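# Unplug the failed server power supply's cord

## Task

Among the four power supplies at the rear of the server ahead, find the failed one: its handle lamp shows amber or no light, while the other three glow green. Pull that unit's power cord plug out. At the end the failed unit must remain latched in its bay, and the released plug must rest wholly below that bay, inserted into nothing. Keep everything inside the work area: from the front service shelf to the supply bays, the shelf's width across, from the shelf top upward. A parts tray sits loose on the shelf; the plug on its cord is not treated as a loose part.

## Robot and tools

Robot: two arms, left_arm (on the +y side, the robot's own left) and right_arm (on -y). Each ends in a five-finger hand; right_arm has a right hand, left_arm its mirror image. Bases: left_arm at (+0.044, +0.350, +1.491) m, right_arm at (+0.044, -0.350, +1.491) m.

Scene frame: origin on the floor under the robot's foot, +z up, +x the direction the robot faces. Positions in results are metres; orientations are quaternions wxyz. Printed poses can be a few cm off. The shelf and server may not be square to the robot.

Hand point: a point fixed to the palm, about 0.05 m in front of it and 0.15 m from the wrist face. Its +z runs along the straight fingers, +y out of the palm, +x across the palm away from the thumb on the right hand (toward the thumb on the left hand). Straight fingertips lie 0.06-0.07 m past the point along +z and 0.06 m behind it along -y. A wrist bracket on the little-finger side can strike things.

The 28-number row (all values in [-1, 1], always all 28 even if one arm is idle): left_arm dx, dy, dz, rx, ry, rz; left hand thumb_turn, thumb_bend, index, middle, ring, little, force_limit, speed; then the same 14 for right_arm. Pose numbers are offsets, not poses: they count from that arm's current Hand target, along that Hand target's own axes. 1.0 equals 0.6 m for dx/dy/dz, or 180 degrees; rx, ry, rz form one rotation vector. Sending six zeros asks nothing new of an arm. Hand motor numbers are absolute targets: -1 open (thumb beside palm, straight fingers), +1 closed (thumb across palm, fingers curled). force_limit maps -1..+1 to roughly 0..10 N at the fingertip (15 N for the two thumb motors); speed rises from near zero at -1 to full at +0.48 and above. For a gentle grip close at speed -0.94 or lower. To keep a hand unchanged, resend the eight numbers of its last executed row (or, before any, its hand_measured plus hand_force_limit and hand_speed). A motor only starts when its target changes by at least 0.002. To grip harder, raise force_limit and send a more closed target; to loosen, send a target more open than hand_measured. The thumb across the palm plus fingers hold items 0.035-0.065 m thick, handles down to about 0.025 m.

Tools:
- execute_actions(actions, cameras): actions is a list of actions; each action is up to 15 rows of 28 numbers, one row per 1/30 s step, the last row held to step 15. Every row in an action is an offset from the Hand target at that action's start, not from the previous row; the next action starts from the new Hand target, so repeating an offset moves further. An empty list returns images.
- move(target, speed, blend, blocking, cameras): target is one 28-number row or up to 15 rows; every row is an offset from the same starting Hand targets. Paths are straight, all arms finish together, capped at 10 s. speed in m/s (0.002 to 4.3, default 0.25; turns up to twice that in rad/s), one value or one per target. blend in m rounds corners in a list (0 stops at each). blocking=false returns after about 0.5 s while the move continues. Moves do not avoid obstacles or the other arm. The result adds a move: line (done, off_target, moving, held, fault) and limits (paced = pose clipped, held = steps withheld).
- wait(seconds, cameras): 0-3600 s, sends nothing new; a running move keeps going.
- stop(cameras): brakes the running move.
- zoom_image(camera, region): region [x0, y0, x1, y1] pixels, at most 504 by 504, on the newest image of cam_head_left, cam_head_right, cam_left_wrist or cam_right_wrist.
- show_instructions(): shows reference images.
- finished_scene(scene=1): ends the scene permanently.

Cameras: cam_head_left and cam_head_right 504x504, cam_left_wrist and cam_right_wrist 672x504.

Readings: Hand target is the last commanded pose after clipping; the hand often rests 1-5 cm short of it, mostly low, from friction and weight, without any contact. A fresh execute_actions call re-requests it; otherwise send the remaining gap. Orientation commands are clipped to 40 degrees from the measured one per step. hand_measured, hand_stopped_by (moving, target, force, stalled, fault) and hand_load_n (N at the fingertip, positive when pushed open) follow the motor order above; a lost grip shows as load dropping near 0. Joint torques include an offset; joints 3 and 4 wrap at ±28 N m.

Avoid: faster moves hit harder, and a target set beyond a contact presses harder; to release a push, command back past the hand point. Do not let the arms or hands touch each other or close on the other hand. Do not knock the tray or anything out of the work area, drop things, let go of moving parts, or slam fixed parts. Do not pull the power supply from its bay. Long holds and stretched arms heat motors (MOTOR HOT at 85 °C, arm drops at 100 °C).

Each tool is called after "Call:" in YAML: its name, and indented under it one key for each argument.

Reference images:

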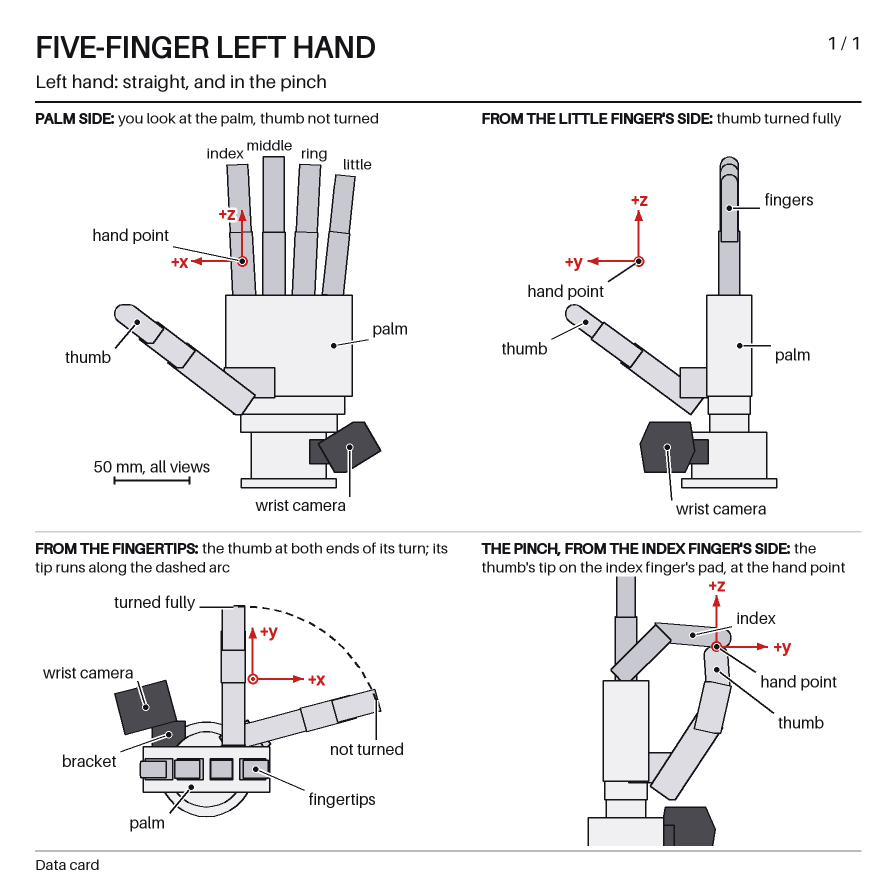

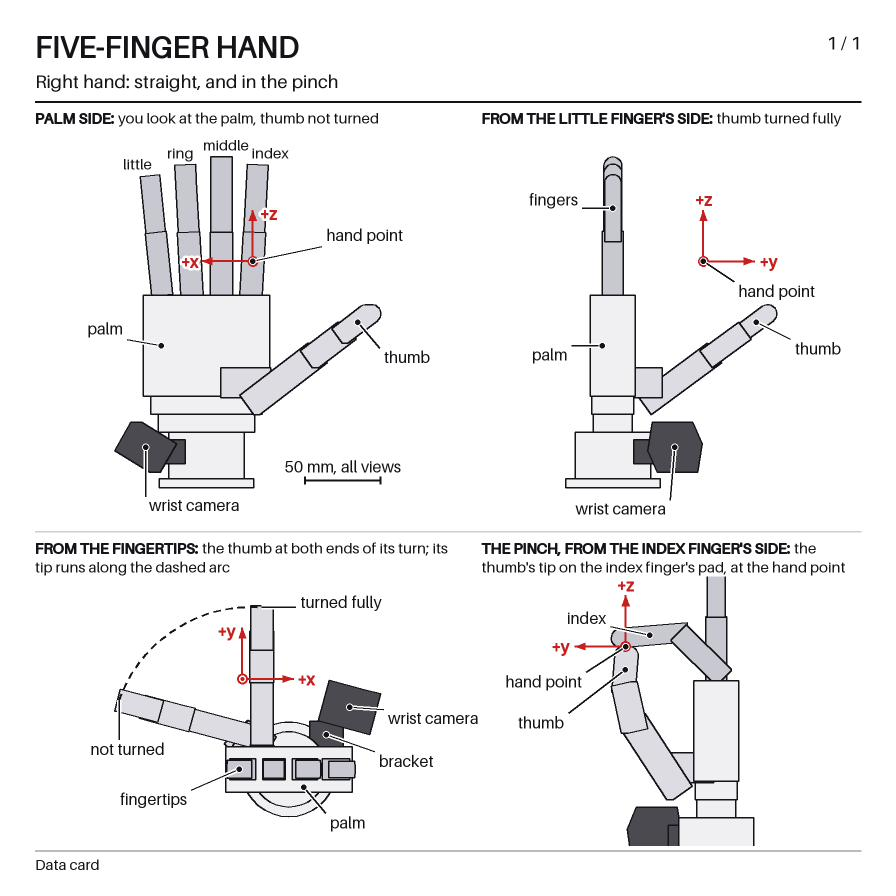

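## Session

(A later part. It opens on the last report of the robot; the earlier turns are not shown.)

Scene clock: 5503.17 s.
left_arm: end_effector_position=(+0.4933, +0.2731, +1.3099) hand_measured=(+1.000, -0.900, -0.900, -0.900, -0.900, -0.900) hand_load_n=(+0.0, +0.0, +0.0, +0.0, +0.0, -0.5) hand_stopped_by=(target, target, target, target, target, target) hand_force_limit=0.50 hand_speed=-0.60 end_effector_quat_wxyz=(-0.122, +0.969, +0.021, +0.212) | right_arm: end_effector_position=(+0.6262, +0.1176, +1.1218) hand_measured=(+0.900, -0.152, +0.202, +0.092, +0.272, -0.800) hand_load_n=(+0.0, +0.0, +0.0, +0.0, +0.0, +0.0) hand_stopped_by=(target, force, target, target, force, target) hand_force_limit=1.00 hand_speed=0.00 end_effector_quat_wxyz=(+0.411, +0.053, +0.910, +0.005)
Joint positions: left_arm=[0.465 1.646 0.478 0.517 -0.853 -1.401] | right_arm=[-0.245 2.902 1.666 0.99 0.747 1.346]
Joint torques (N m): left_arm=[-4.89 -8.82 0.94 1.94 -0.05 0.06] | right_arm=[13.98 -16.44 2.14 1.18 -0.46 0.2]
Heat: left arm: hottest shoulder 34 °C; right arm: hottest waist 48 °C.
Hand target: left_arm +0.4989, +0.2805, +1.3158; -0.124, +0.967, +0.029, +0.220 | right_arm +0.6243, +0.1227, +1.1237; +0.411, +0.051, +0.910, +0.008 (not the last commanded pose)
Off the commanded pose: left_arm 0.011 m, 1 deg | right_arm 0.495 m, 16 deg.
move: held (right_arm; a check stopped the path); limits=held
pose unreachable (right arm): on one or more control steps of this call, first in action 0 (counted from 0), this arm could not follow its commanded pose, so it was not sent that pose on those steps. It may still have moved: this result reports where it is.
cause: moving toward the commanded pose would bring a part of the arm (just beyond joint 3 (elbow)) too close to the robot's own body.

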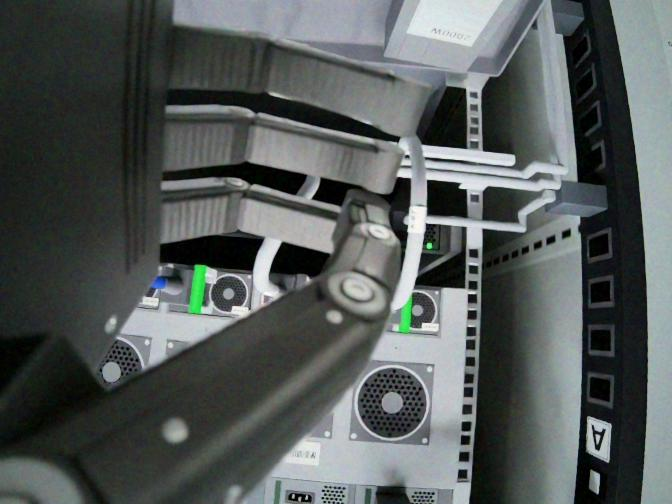

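Call:
wait:
  seconds: 0.5
  cameras: ["all"]

Call:
zoom_image:
  camera: "cam_head_left"
  region: [190, 320, 310, 410]

Call:
zoom_image:
  camera: "cam_head_right"
  region: [130, 320, 250, 410]

Scene clock: 5507.33 s.
left_arm: end_effector_position=(+0.4933, +0.2731, +1.3099) hand_measured=(+1.000, -0.900, -0.900, -0.900, -0.900, -0.900) hand_load_n=(+0.0, +0.0, +0.0, +0.0, +0.0, +0.0) hand_stopped_by=(target, target, target, target, target, target) hand_force_limit=0.50 hand_speed=-0.60 end_effector_quat_wxyz=(-0.122, +0.969, +0.021, +0.212) | right_arm: end_effector_position=(+0.6262, +0.1176, +1.1218) hand_measured=(+0.900, -0.152, +0.202, +0.092, +0.272, -0.800) hand_load_n=(+0.0, +0.0, +0.0, +0.0, +0.0, +0.0) hand_stopped_by=(target, force, target, target, force, target) hand_force_limit=1.00 hand_speed=0.00 end_effector_quat_wxyz=(+0.411, +0.053, +0.910, +0.005)
Joint positions: left_arm=[0.465 1.646 0.478 0.517 -0.853 -1.401] | right_arm=[-0.245 2.902 1.666 0.99 0.747 1.346]
Joint torques (N m): left_arm=[-5.07 -8.82 0.88 1.95 -0.05 0.06] | right_arm=[13.86 -16.15 2.14 1.17 -0.46 0.24]
Heat: left arm: hottest shoulder 34 °C; right arm: hottest waist 47 °C.
Hand target: left_arm +0.4989, +0.2805, +1.3158; -0.124, +0.967, +0.029, +0.220 | right_arm +0.6243, +0.1227, +1.1237; +0.411, +0.051, +0.910, +0.008 (not the last commanded pose)
Off the commanded pose: left_arm 0.011 m, 1 deg | right_arm 0.495 m, 16 deg.
wait: 0.50 s; at rest from the start

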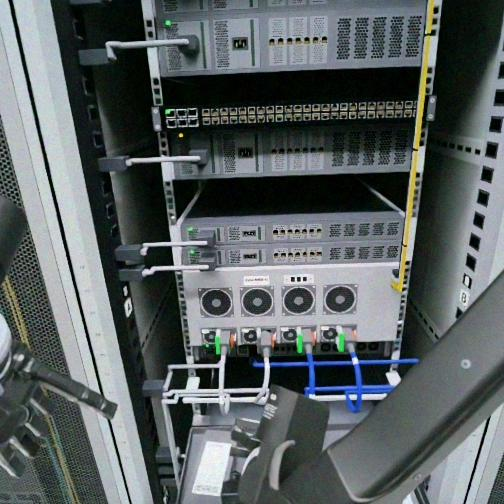

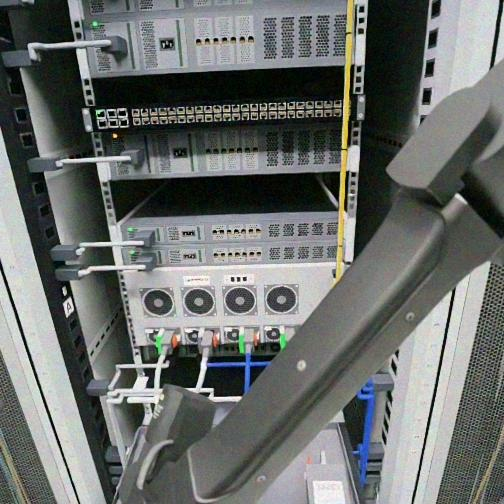

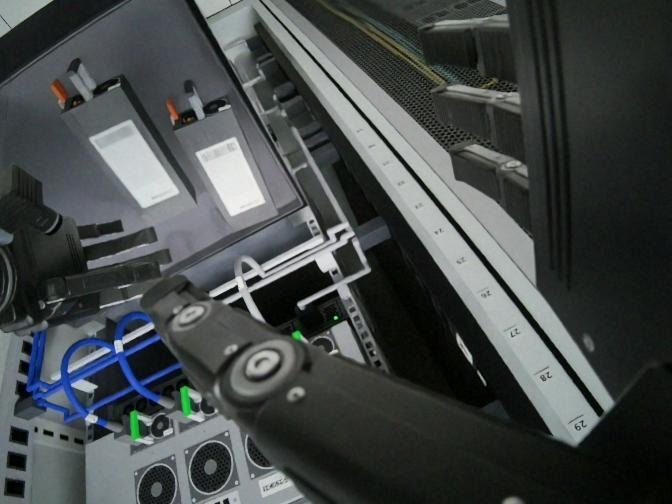

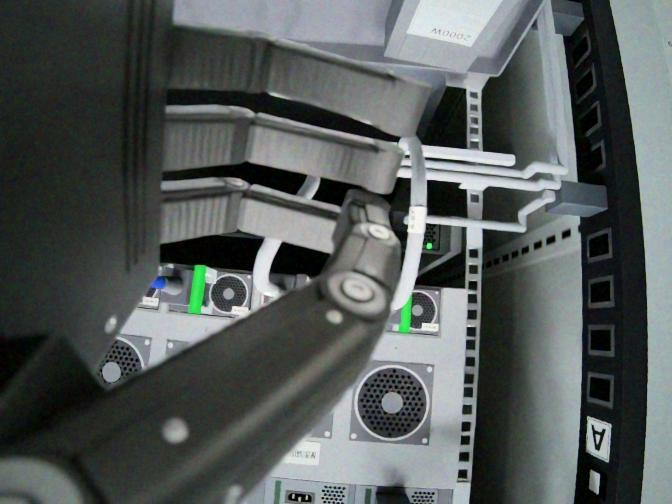

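Scaled by 4.200 from the camera's image (finer frame: 720x720).

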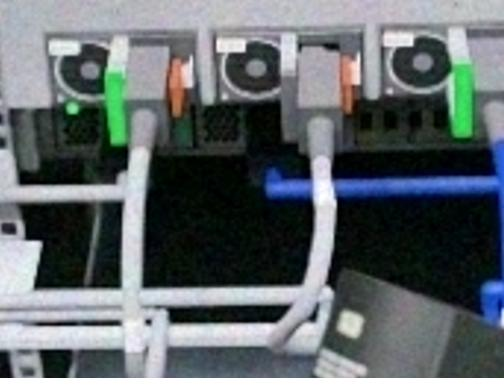

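Scaled by 4.200 from the camera's image (finer frame: 720x720).

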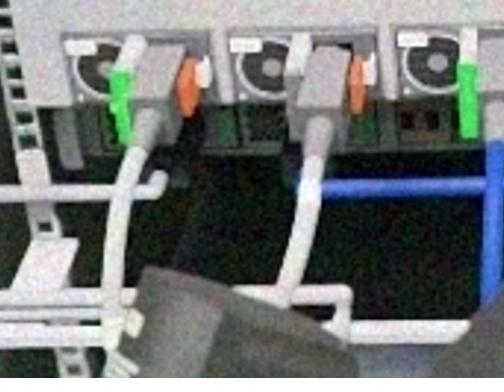

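Call:
zoom_image:
  camera: "cam_right_wrist"
  region: [200, 160, 460, 340]

Call:
zoom_image:
  camera: "cam_head_left"
  region: [230, 320, 310, 380]

Call:
zoom_image:
  camera: "cam_head_right"
  region: [170, 320, 250, 380]

Scaled by 1.938 from the camera's image (finer frame: 960x720).

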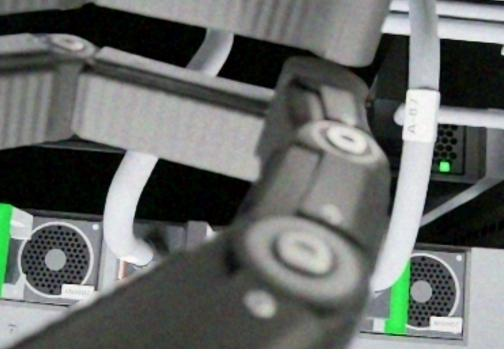

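Scaled by 6.300 from the camera's image (finer frame: 720x720).

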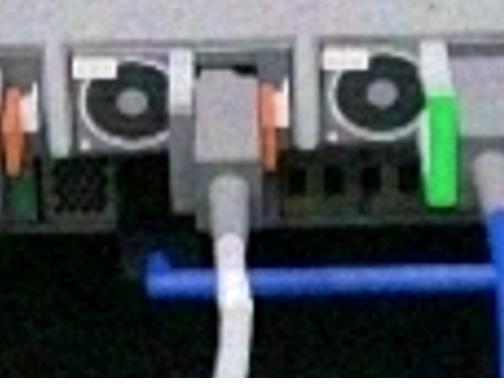

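Scaled by 6.300 from the camera's image (finer frame: 720x720).

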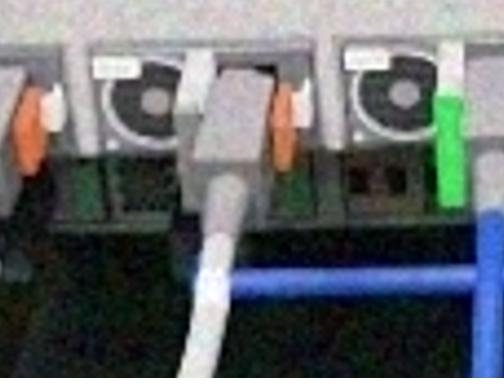

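Call:
move:
  target:
    - [0,0,0,0,0,0,1,-0.9,-0.9,-0.9,-0.9,-0.9,0.5,-0.6,0,0,0,0,0,0,0.9,-0.8,-0.9,-0.9,-0.9,-0.9,1.0,0.0]
    - [0,0,0,0,0,0,1,-0.9,-0.9,-0.9,-0.9,-0.9,0.5,-0.6,-0.0469,-0.0439,0.0433,-0.0129,-0.0855,-0.0303,0.9,-0.8,-0.9,-0.9,-0.9,-0.9,1.0,0.0]
  speed: 0.1
  cameras: ["all"]

Scene clock: 5533.00 s.
left_arm: end_effector_position=(+0.4933, +0.2731, +1.3099) hand_measured=(+1.000, -0.900, -0.900, -0.900, -0.900, -0.900) hand_load_n=(+0.0, -0.5, +0.0, +0.0, +0.0, +0.0) hand_stopped_by=(target, target, target, target, target, target) hand_force_limit=0.50 hand_speed=-0.60 end_effector_quat_wxyz=(-0.122, +0.969, +0.021, +0.212) | right_arm: end_effector_position=(+0.6580, +0.1014, +1.1346) hand_measured=(+0.900, -0.800, -0.900, -0.900, -0.900, -0.900) hand_load_n=(+0.0, +0.0, +0.0, +0.5, +0.0, +0.0) hand_stopped_by=(target, target, target, target, target, target) hand_force_limit=1.00 hand_speed=0.00 end_effector_quat_wxyz=(+0.526, -0.004, +0.851, +0.008)
Joint positions: left_arm=[0.465 1.646 0.478 0.517 -0.853 -1.401] | right_arm=[-0.32 2.964 1.733 1.261 0.519 1.078]
Joint torques (N m): left_arm=[-4.84 -9 0.95 1.87 -0.06 0.08] | right_arm=[11.46 -14.74 3.25 2.44 -0.8 0.1]
Heat: left arm: hottest shoulder 34 °C; right arm: hottest waist 45 °C.
Hand target: left_arm +0.4989, +0.2805, +1.3158; -0.124, +0.967, +0.029, +0.220 | right_arm +0.6601, +0.0930, +1.1262; +0.530, +0.001, +0.848, +0.000
Off the commanded pose: left_arm 0.011 m, 1 deg | right_arm 0.012 m, 1 deg.
move: off_target (right_arm)

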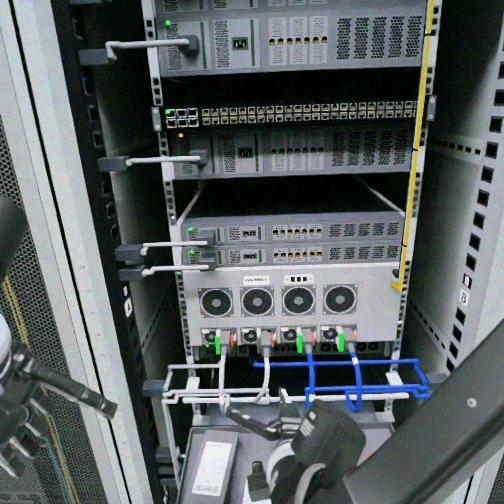

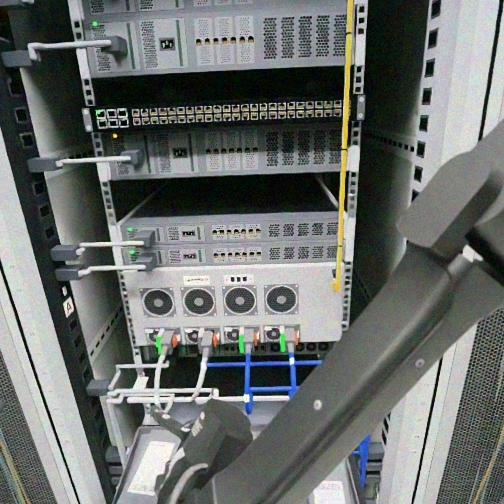

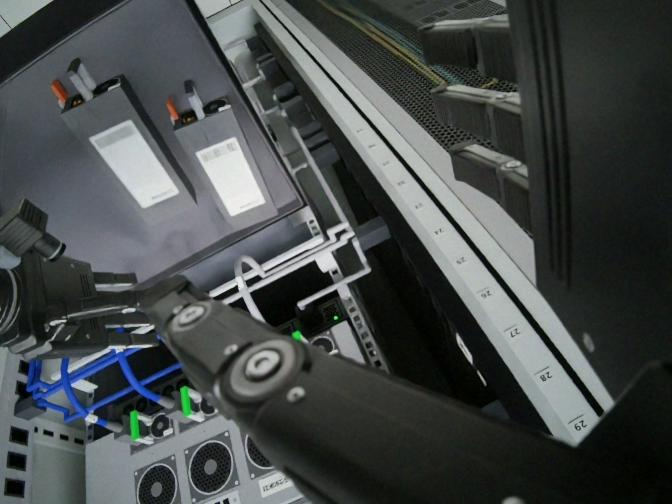

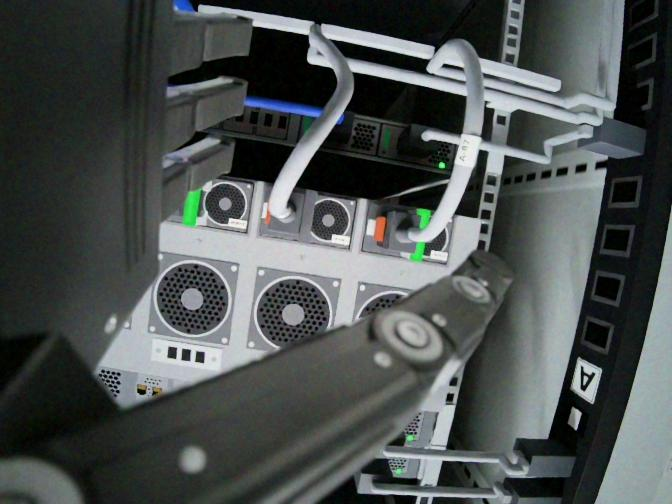

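Call:
zoom_image:
  camera: "cam_right_wrist"
  region: [160, 130, 480, 290]

Call:
zoom_image:
  camera: "cam_right_wrist"
  region: [230, 150, 370, 260]

Scaled by 1.575 from the camera's image (finer frame: 960x720).

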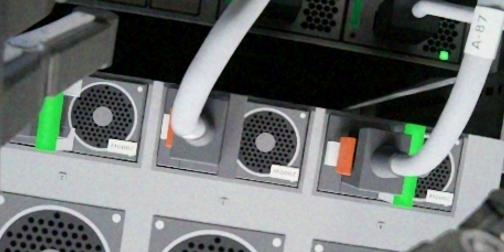

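Scaled by 3.600 from the camera's image (finer frame: 960x720).

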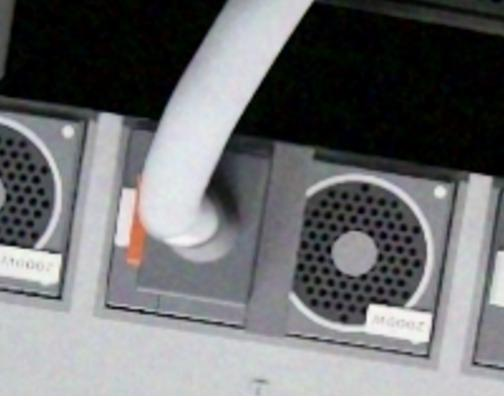

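Call:
move:
  target: [0,0,0,0,0,0,1,-0.9,-0.9,-0.9,-0.9,-0.9,0.5,-0.6,-0.0663,-0.008,0.1438,0,0,0,0.9,-0.8,-0.9,-0.9,-0.9,-0.9,1.0,0.0]
  speed: 0.08
  cameras: ["cam_head_left","cam_head_right","cam_right_wrist"]

Scene clock: 5547.47 s.
left_arm: end_effector_position=(+0.4933, +0.2731, +1.3099) hand_measured=(+1.000, -0.900, -0.900, -0.900, -0.900, -0.900) hand_load_n=(+0.0, -0.5, +0.0, +0.0, +0.0, +0.0) hand_stopped_by=(target, target, target, target, target, target) hand_force_limit=0.50 hand_speed=-0.60 end_effector_quat_wxyz=(-0.122, +0.969, +0.021, +0.212) | right_arm: end_effector_position=(+0.7495, +0.0970, +1.1358) hand_measured=(+0.900, -0.800, -0.900, -0.900, -0.900, -0.900) hand_load_n=(-0.5, -0.5, +0.0, +0.0, +0.0, +0.0) hand_stopped_by=(target, target, target, target, target, target) hand_force_limit=1.00 hand_speed=0.00 end_effector_quat_wxyz=(+0.532, +0.000, +0.847, +0.007)
Joint positions: left_arm=[0.465 1.646 0.478 0.517 -0.853 -1.401] | right_arm=[-0.36 2.966 1.96 1.053 0.476 1.077]
Joint torques (N m): left_arm=[-5.25 -9 0.9 1.92 -0.05 0.07] | right_arm=[12.28 -17.38 5.05 1.42 -0.84 0.1]
Heat: left arm: hottest shoulder 34 °C; right arm: hottest waist 44 °C.
Hand target: left_arm +0.4989, +0.2805, +1.3158; -0.124, +0.967, +0.029, +0.220 | right_arm +0.7550, +0.0880, +1.1239; +0.530, +0.000, +0.848, +0.000
Off the commanded pose: left_arm 0.011 m, 1 deg | right_arm 0.016 m, 1 deg.
move: off_target (right_arm)

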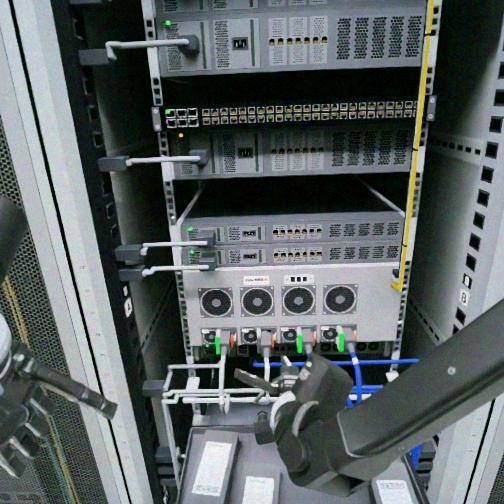

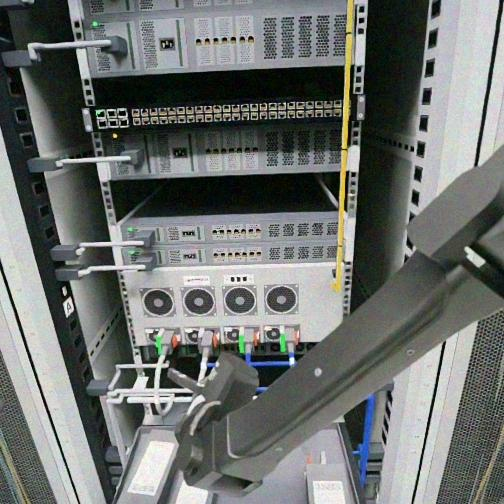

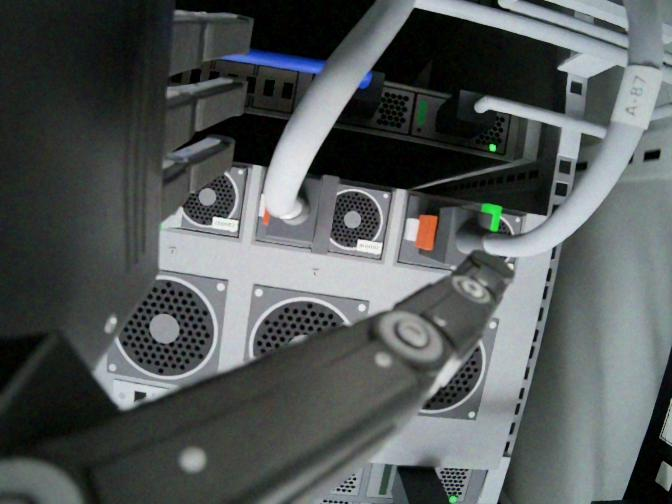

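Call:
move:
  target:
    - [0,0,0,0,0,0,1,-0.9,-0.9,-0.9,-0.9,-0.9,0.5,-0.6,0.0285,0,0.0139,0,0,0,0.9,-0.8,-0.9,-0.9,-0.9,-0.9,1.0,0.0]
  speed: 0.08
  cameras: ["cam_right_wrist"]

Scene clock: 5558.93 s.
left_arm: end_effector_position=(+0.4933, +0.2731, +1.3099) hand_measured=(+1.000, -0.900, -0.900, -0.900, -0.900, -0.900) hand_load_n=(+0.0, +0.0, +0.0, +0.0, +0.0, +0.0) hand_stopped_by=(target, target, target, target, target, target) hand_force_limit=0.50 hand_speed=-0.60 end_effector_quat_wxyz=(-0.122, +0.969, +0.021, +0.212) | right_arm: end_effector_position=(+0.7513, +0.0955, +1.1167) hand_measured=(+0.900, -0.800, -0.900, -0.900, -0.900, -0.900) hand_load_n=(-0.5, +0.0, +0.0, +0.0, +0.0, +0.0) hand_stopped_by=(target, target, target, target, target, target) hand_force_limit=1.00 hand_speed=0.00 end_effector_quat_wxyz=(+0.532, +0.001, +0.847, +0.006)
Joint positions: left_arm=[0.465 1.646 0.478 0.517 -0.853 -1.401] | right_arm=[-0.378 3.011 2.023 1.036 0.46 1.077]
Joint torques (N m): left_arm=[-4.89 -9.05 0.9 1.94 -0.04 0.07] | right_arm=[12.81 -16.67 5.08 1.31 -0.76 0.15]
Heat: left arm: hottest shoulder 34 °C; right arm: hottest waist 43 °C.
Hand target: left_arm +0.4989, +0.2805, +1.3158; -0.124, +0.967, +0.029, +0.220 | right_arm +0.7550, +0.0881, +1.1050; +0.530, +0.000, +0.848, +0.000
Off the commanded pose: left_arm 0.011 m, 1 deg | right_arm 0.014 m, 1 deg.
move: off_target (right_arm)

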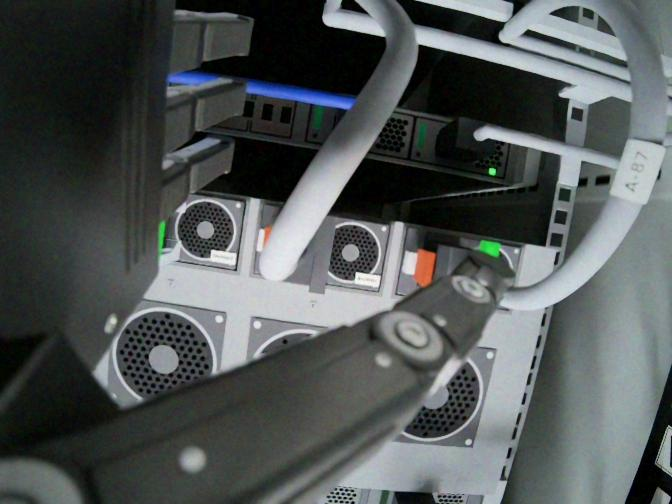

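Call:
move:
  target:
    - [0,0,0,0,0,0,1,-0.9,-0.9,-0.9,-0.9,-0.9,0.5,-0.6,0,0,0,0,0,0,0.9,-0.8,0.3,0.3,0.3,-0.8,1.0,-0.3]
  speed: 0.08
  cameras: ["cam_right_wrist","cam_head_left"]

Scene clock: 5563.20 s.
left_arm: end_effector_position=(+0.4933, +0.2731, +1.3099) hand_measured=(+1.000, -0.900, -0.900, -0.900, -0.900, -0.900) hand_load_n=(+0.0, -0.5, +0.0, +0.0, +0.0, +0.0) hand_stopped_by=(target, target, target, target, target, target) hand_force_limit=0.50 hand_speed=-0.60 end_effector_quat_wxyz=(-0.122, +0.969, +0.021, +0.212) | right_arm: end_effector_position=(+0.7544, +0.0943, +1.1179) hand_measured=(+0.900, -0.800, +0.300, +0.300, +0.300, -0.800) hand_load_n=(-0.5, +0.0, +0.0, +0.0, +1.0, +0.0) hand_stopped_by=(target, target, target, target, target, target) hand_force_limit=1.00 hand_speed=-0.30 end_effector_quat_wxyz=(+0.534, +0.002, +0.845, +0.005)
Joint positions: left_arm=[0.465 1.646 0.478 0.517 -0.853 -1.401] | right_arm=[-0.38 3.011 2.029 1.035 0.459 1.077]
Joint torques (N m): left_arm=[-4.84 -9 0.83 1.91 -0.04 0.06] | right_arm=[13.27 -16.5 4.74 1.35 -0.78 0.13]
Heat: left arm: hottest shoulder 34 °C; right arm: hottest waist 43 °C.
Hand target: left_arm +0.4989, +0.2805, +1.3158; -0.124, +0.967, +0.029, +0.220 | right_arm +0.7550, +0.0882, +1.1051; +0.530, +0.000, +0.848, +0.000
Off the commanded pose: left_arm 0.011 m, 1 deg | right_arm 0.014 m, 1 deg.
move: done
Images, in order (width x height): cam_head_left 504x504, cam_right_wrist 672x504.

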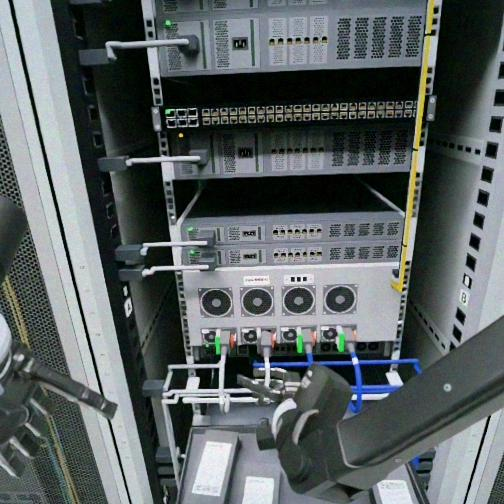

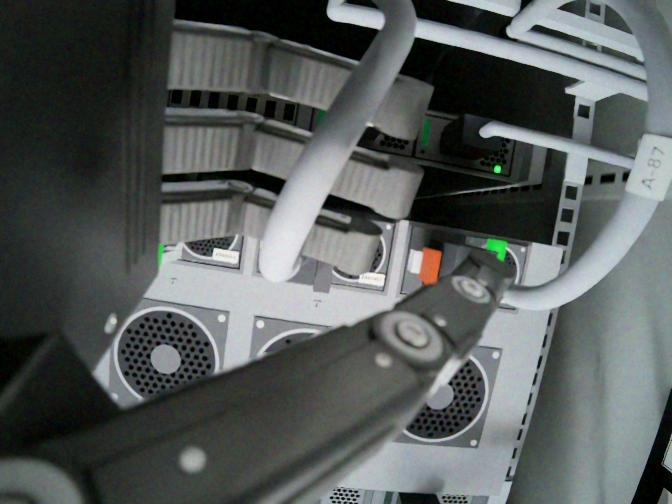

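Call:
move:
  target:
    - [0,0,0,0,0,0,1,-0.9,-0.9,-0.9,-0.9,-0.9,0.5,-0.6,0.058,0.033,-0.157,0,0,0,0.9,-0.8,0.4,0.4,0.4,-0.8,1.0,-0.3]
  speed: 0.2
  cameras: ["cam_right_wrist","cam_head_left","cam_head_right"]

Call:
zoom_image:
  camera: "cam_head_left"
  region: [190, 320, 310, 410]

Scene clock: 5568.43 s.
left_arm: end_effector_position=(+0.4933, +0.2731, +1.3099) hand_measured=(+1.000, -0.900, -0.900, -0.900, -0.900, -0.900) hand_load_n=(+0.0, +0.0, +0.0, +0.0, +0.0, +0.0) hand_stopped_by=(target, target, target, target, target, target) hand_force_limit=0.50 hand_speed=-0.60 end_effector_quat_wxyz=(-0.122, +0.969, +0.021, +0.212) | right_arm: end_effector_position=(+0.7444, +0.0791, +1.1168) hand_measured=(+0.900, -0.800, +0.398, +0.400, +0.398, -0.800) hand_load_n=(+0.0, +0.0, +15.5, +0.0, +24.5, +0.0) hand_stopped_by=(target, target, force, target, force, target) hand_force_limit=1.00 hand_speed=-0.30 end_effector_quat_wxyz=(+0.539, -0.003, +0.841, -0.032)
Joint positions: left_arm=[0.465 1.646 0.478 0.517 -0.853 -1.401] | right_arm=[-0.381 3.004 1.982 1.122 0.501 1.005]
Joint torques (N m): left_arm=[-4.95 -8.88 0.92 1.91 -0.05 0.07] | right_arm=[17.67 -12.75 -5.52 5.23 0.03 0.82]
Heat: left arm: hottest shoulder 34 °C; right arm: hottest waist 43 °C.
Hand target: left_arm +0.4989, +0.2805, +1.3158; -0.124, +0.967, +0.029, +0.220 | right_arm +0.6552, +0.1079, +1.1151; +0.530, +0.001, +0.848, +0.000
Off the commanded pose: left_arm 0.011 m, 1 deg | right_arm 0.094 m, 4 deg.
move: off_target (right_arm)
Images, in order (width x height): cam_head_left 504x504, cam_head_right 504x504, cam_right_wrist 672x504.

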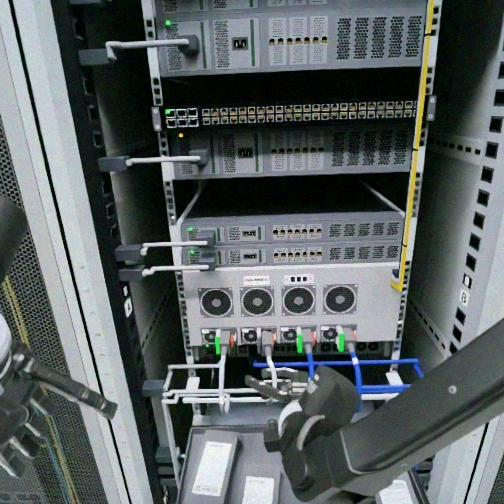

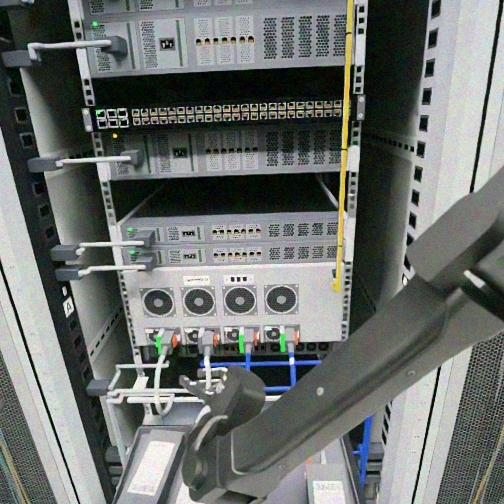

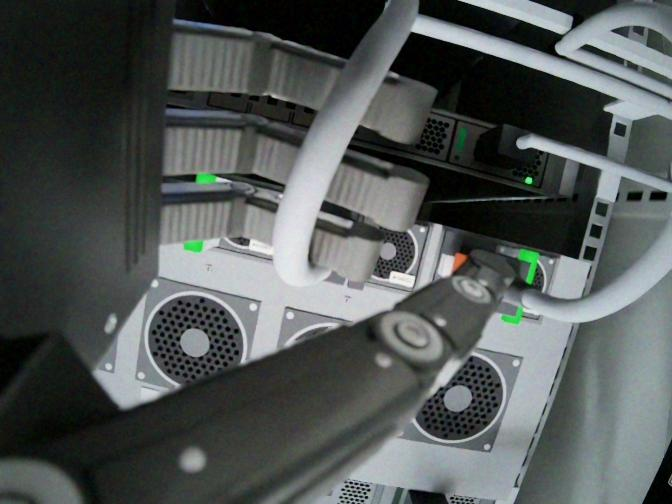

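Scaled by 4.200 from the camera's image (finer frame: 720x720).

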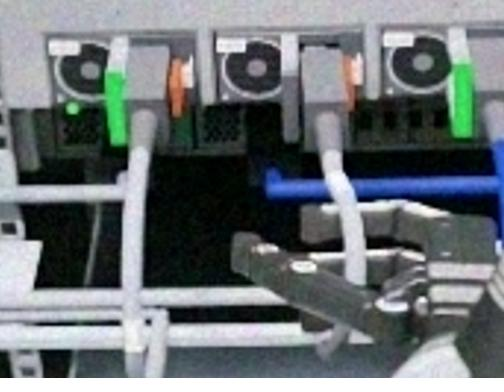

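Call:
zoom_image:
  camera: "cam_head_left"
  region: [230, 320, 310, 380]

Call:
zoom_image:
  camera: "cam_head_right"
  region: [170, 320, 250, 380]

Scaled by 6.300 from the camera's image (finer frame: 720x720).

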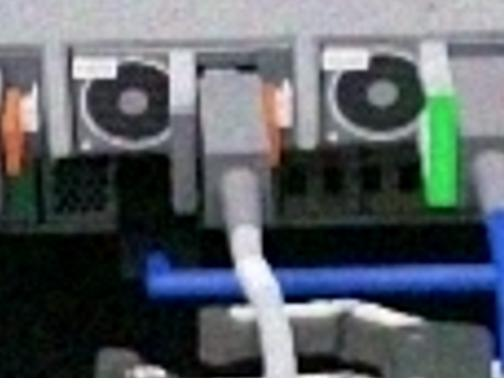

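Scaled by 6.300 from the camera's image (finer frame: 720x720).

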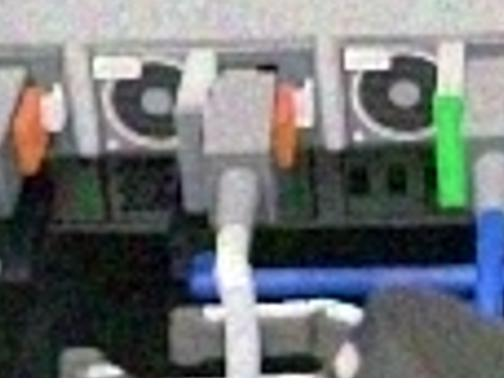

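Call:
move:
  target:
    - [0,0,0,0,0,0,1,-0.9,-0.9,-0.9,-0.9,-0.9,0.5,-0.6,0.073,0.12,-0.1498,0,0,0,0.9,-0.8,0.5,0.5,0.5,-0.8,1.0,-0.3]
  speed: 0.3
  cameras: ["cam_right_wrist","cam_head_left","cam_head_right"]

Call:
zoom_image:
  camera: "cam_head_left"
  region: [190, 320, 310, 410]

Scene clock: 5583.77 s.
left_arm: end_effector_position=(+0.4933, +0.2731, +1.3099) hand_measured=(+1.000, -0.900, -0.900, -0.900, -0.900, -0.900) hand_load_n=(+0.0, +0.0, +0.0, +0.0, +0.0, +0.0) hand_stopped_by=(target, target, target, target, target, target) hand_force_limit=0.50 hand_speed=-0.60 end_effector_quat_wxyz=(-0.122, +0.969, +0.021, +0.212) | right_arm: end_effector_position=(+0.7398, +0.0815, +1.1173) hand_measured=(+0.900, -0.800, +0.398, +0.500, +0.388, -0.800) hand_load_n=(-0.5, +0.0, +25.0, +0.0, +39.5, +0.0) hand_stopped_by=(target, target, force, target, force, target) hand_force_limit=1.00 hand_speed=-0.30 end_effector_quat_wxyz=(+0.530, +0.014, +0.846, -0.058)
Joint positions: left_arm=[0.465 1.646 0.478 0.517 -0.853 -1.401] | right_arm=[-0.358 3.022 2 1.139 0.588 0.995]
Joint torques (N m): left_arm=[-4.89 -9.05 0.92 1.91 -0.05 0.07] | right_arm=[25.76 -6.59 -8.21 4.59 0.28 1.22]
Heat: left arm: hottest shoulder 34 °C; right arm: hottest waist 43 °C.
Hand target: left_arm +0.4989, +0.2805, +1.3158; -0.124, +0.967, +0.029, +0.220 | right_arm +0.5551, +0.1802, +1.1152; +0.530, +0.000, +0.848, +0.000
Off the commanded pose: left_arm 0.011 m, 1 deg | right_arm 0.209 m, 7 deg.
joint sent to its limit (right arm) — joint 2 (shoulder), upper limit. The joint targets are off in position and orientation.
move: off_target (right_arm)
Images, in order (width x height): cam_head_left 504x504, cam_head_right 504x504, cam_right_wrist 672x504.

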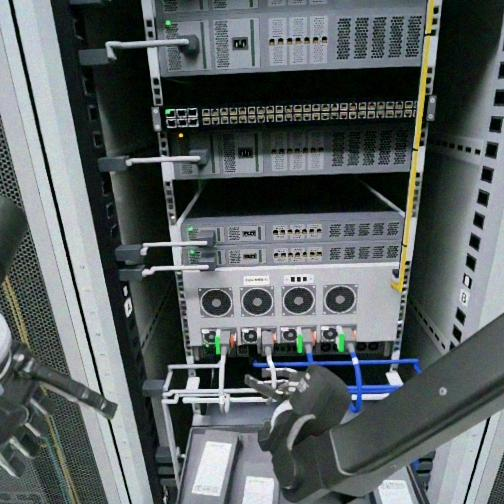

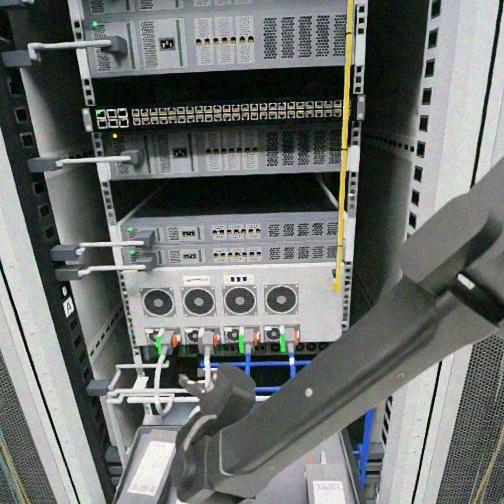

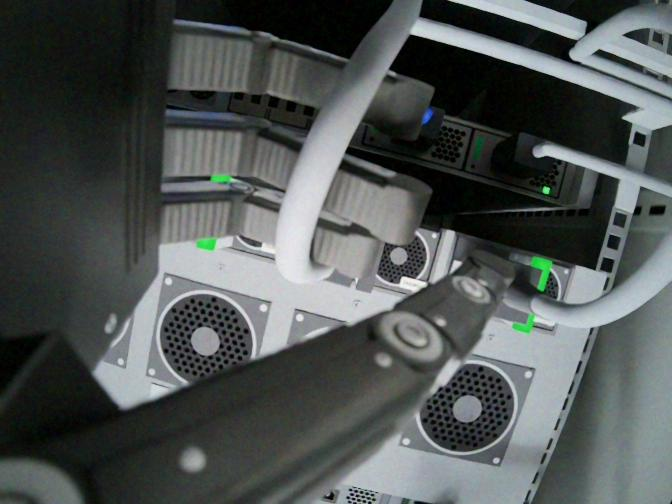

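Scaled by 4.200 from the camera's image (finer frame: 720x720).

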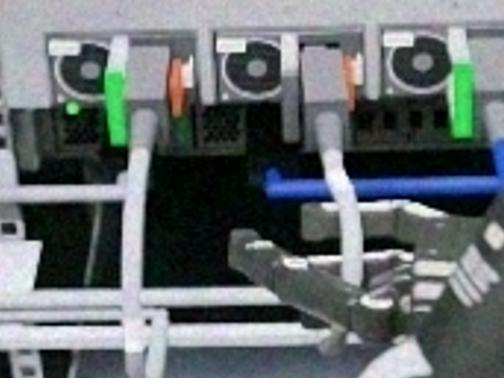

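Call:
move:
  target:
    - [0,0,0,0,0,0,1,-0.9,-0.9,-0.9,-0.9,-0.9,0.5,-0.6,0,0,0,0,0,0,0.9,-0.8,0.5,0.5,0.15,-0.8,1.0,-0.3]
    - [0,0,0,0,0,0,1,-0.9,-0.9,-0.9,-0.9,-0.9,0.5,-0.6,0.073,0.15,-0.1498,0,0,0,0.9,-0.8,0.5,0.5,0.15,-0.8,1.0,-0.3]
  speed: 0.3
  cameras: ["cam_right_wrist","cam_head_left","cam_head_right"]

Call:
zoom_image:
  camera: "cam_head_left"
  region: [190, 320, 310, 410]

Scene clock: 5597.80 s.
left_arm: end_effector_position=(+0.4933, +0.2731, +1.3099) hand_measured=(+1.000, -0.900, -0.900, -0.900, -0.900, -0.900) hand_load_n=(+0.0, +0.0, +0.0, +0.0, +0.0, +0.0) hand_stopped_by=(target, target, target, target, target, target) hand_force_limit=0.50 hand_speed=-0.60 end_effector_quat_wxyz=(-0.122, +0.969, +0.021, +0.212) | right_arm: end_effector_position=(+0.7365, +0.0886, +1.1251) hand_measured=(+0.900, -0.800, +0.398, +0.498, +0.148, -0.800) hand_load_n=(-0.5, +0.0, +22.5, +13.5, +21.0, +0.0) hand_stopped_by=(target, target, force, target, target, target) hand_force_limit=1.00 hand_speed=-0.30 end_effector_quat_wxyz=(+0.490, +0.070, +0.868, -0.038)
Joint positions: left_arm=[0.465 1.646 0.478 0.517 -0.853 -1.401] | right_arm=[-0.323 2.984 1.967 1.044 0.69 1.158]
Joint torques (N m): left_arm=[-4.89 -8.94 0.9 1.91 -0.05 0.06] | right_arm=[32.91 -4.01 -13.71 2.26 -0.59 0.74]
Heat: left arm: hottest shoulder 34 °C; right arm: hottest waist 44 °C.
Hand target: left_arm +0.4989, +0.2805, +1.3158; -0.124, +0.967, +0.029, +0.220 | right_arm +0.4554, +0.2702, +1.1154; +0.530, +0.000, +0.848, +0.000
Off the commanded pose: left_arm 0.011 m, 1 deg | right_arm 0.335 m, 10 deg.
joint sent to its limit (right arm) — joint 2 (shoulder), upper limit. The joint targets are off in position and orientation.
move: off_target (right_arm)
Images, in order (width x height): cam_head_left 504x504, cam_head_right 504x504, cam_right_wrist 672x504.

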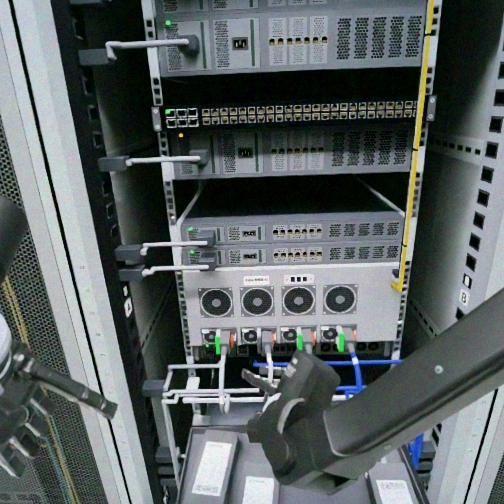

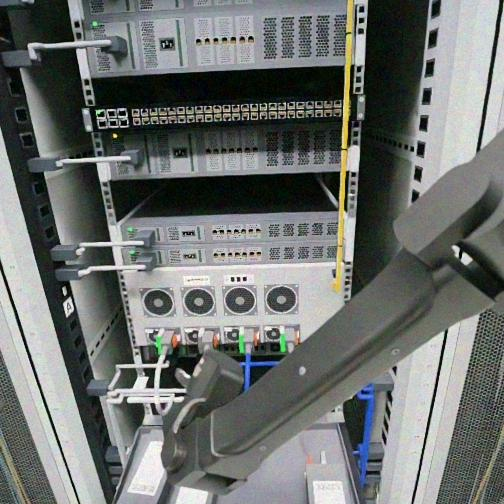

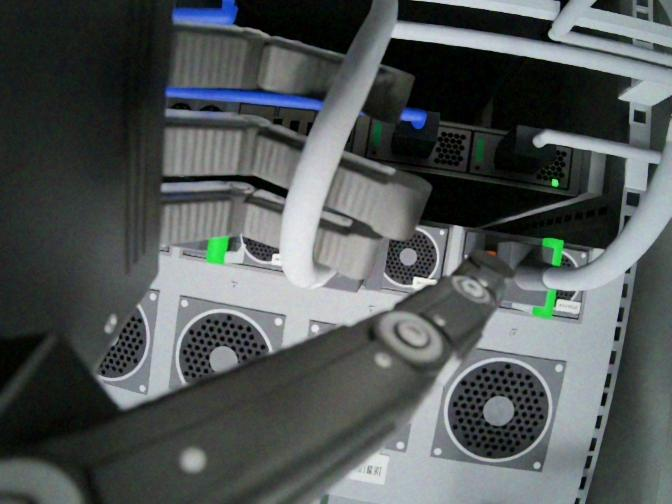

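Scaled by 4.200 from the camera's image (finer frame: 720x720).

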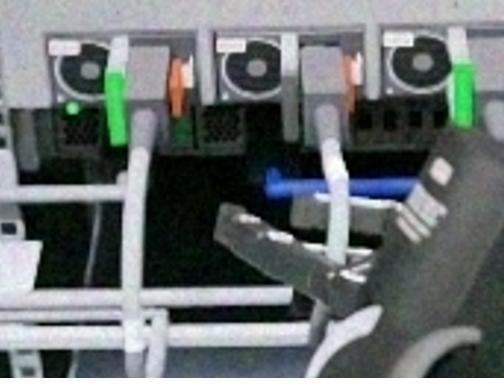

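Call:
move:
  target:
    - [0,0,0,0,0,0,1,-0.9,-0.9,-0.9,-0.9,-0.9,0.5,-0.6,0.073,0.06,-0.1498,0,0,0,0.9,-0.8,0.5,0.5,0.15,-0.8,1.0,-0.3]
  speed: 0.3
  cameras: ["cam_right_wrist","cam_head_left","cam_head_right"]

Call:
zoom_image:
  camera: "cam_head_left"
  region: [190, 320, 310, 410]

Scene clock: 5603.83 s.
left_arm: end_effector_position=(+0.4933, +0.2731, +1.3099) hand_measured=(+1.000, -0.900, -0.900, -0.900, -0.900, -0.900) hand_load_n=(+0.0, +0.0, +0.0, +0.0, +0.0, +0.0) hand_stopped_by=(target, target, target, target, target, target) hand_force_limit=0.50 hand_speed=-0.60 end_effector_quat_wxyz=(-0.122, +0.969, +0.021, +0.212) | right_arm: end_effector_position=(+0.7314, +0.0903, +1.1215) hand_measured=(+0.900, -0.800, +0.398, +0.498, +0.148, -0.800) hand_load_n=(+0.0, +0.0, +22.5, +19.0, +32.5, +0.0) hand_stopped_by=(target, target, force, target, target, target) hand_force_limit=1.00 hand_speed=-0.30 end_effector_quat_wxyz=(+0.463, +0.083, +0.882, -0.022)
Joint positions: left_arm=[0.465 1.646 0.478 0.517 -0.853 -1.401] | right_arm=[-0.318 2.953 1.93 0.966 0.708 1.246]
Joint torques (N m): left_arm=[-4.95 -8.94 0.91 1.88 -0.03 0.05] | right_arm=[36.07 -2.14 -18.85 1.68 -0.3 0.8]
Heat: left arm: hottest shoulder 34 °C; right arm: hottest waist 45 °C.
Hand target: left_arm +0.4989, +0.2805, +1.3158; -0.124, +0.967, +0.029, +0.220 | right_arm +0.3553, +0.3062, +1.1155; +0.530, +0.001, +0.848, +0.000
Off the commanded pose: left_arm 0.011 m, 1 deg | right_arm 0.434 m, 13 deg.
joint sent to its limit (right arm) — joint 2 (shoulder), upper limit. The joint targets are off in position and orientation.
move: off_target (right_arm)
Images, in order (width x height): cam_head_left 504x504, cam_head_right 504x504, cam_right_wrist 672x504.

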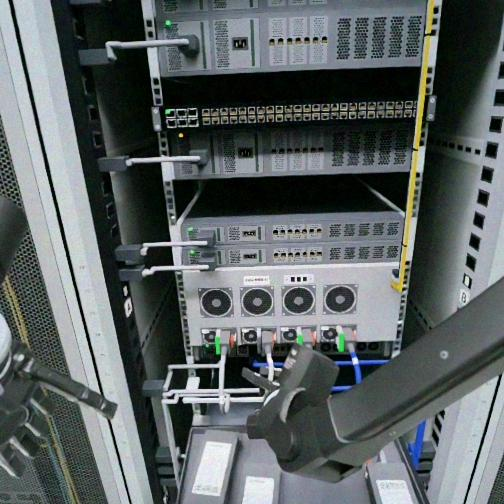

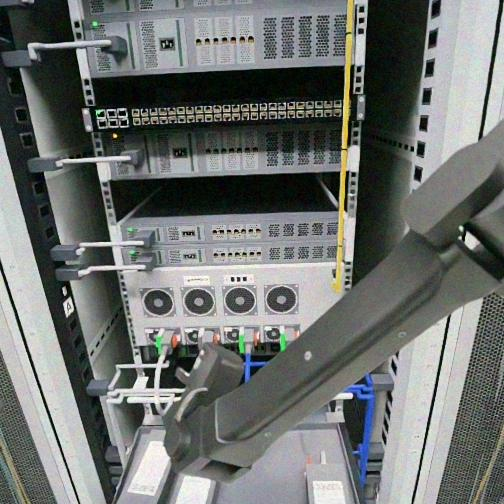

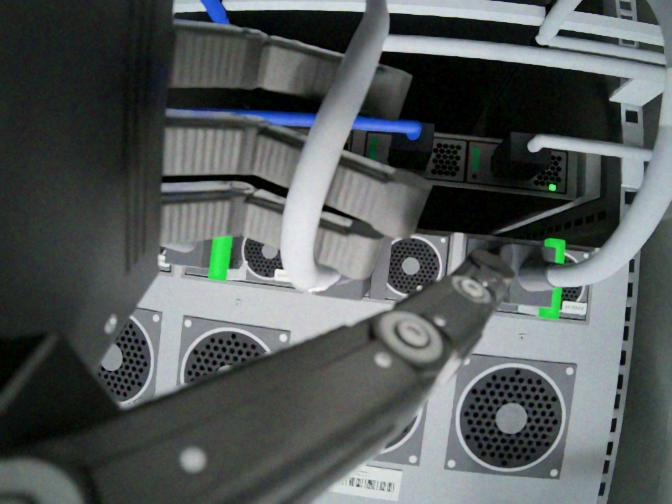

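Scaled by 4.200 from the camera's image (finer frame: 720x720).

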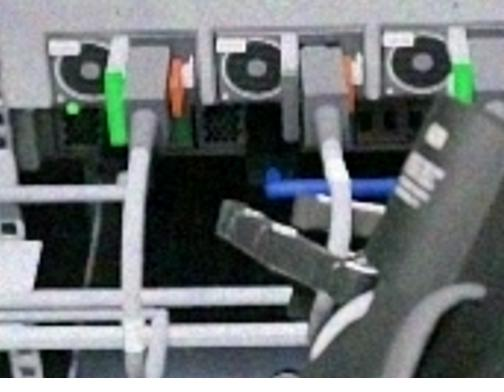

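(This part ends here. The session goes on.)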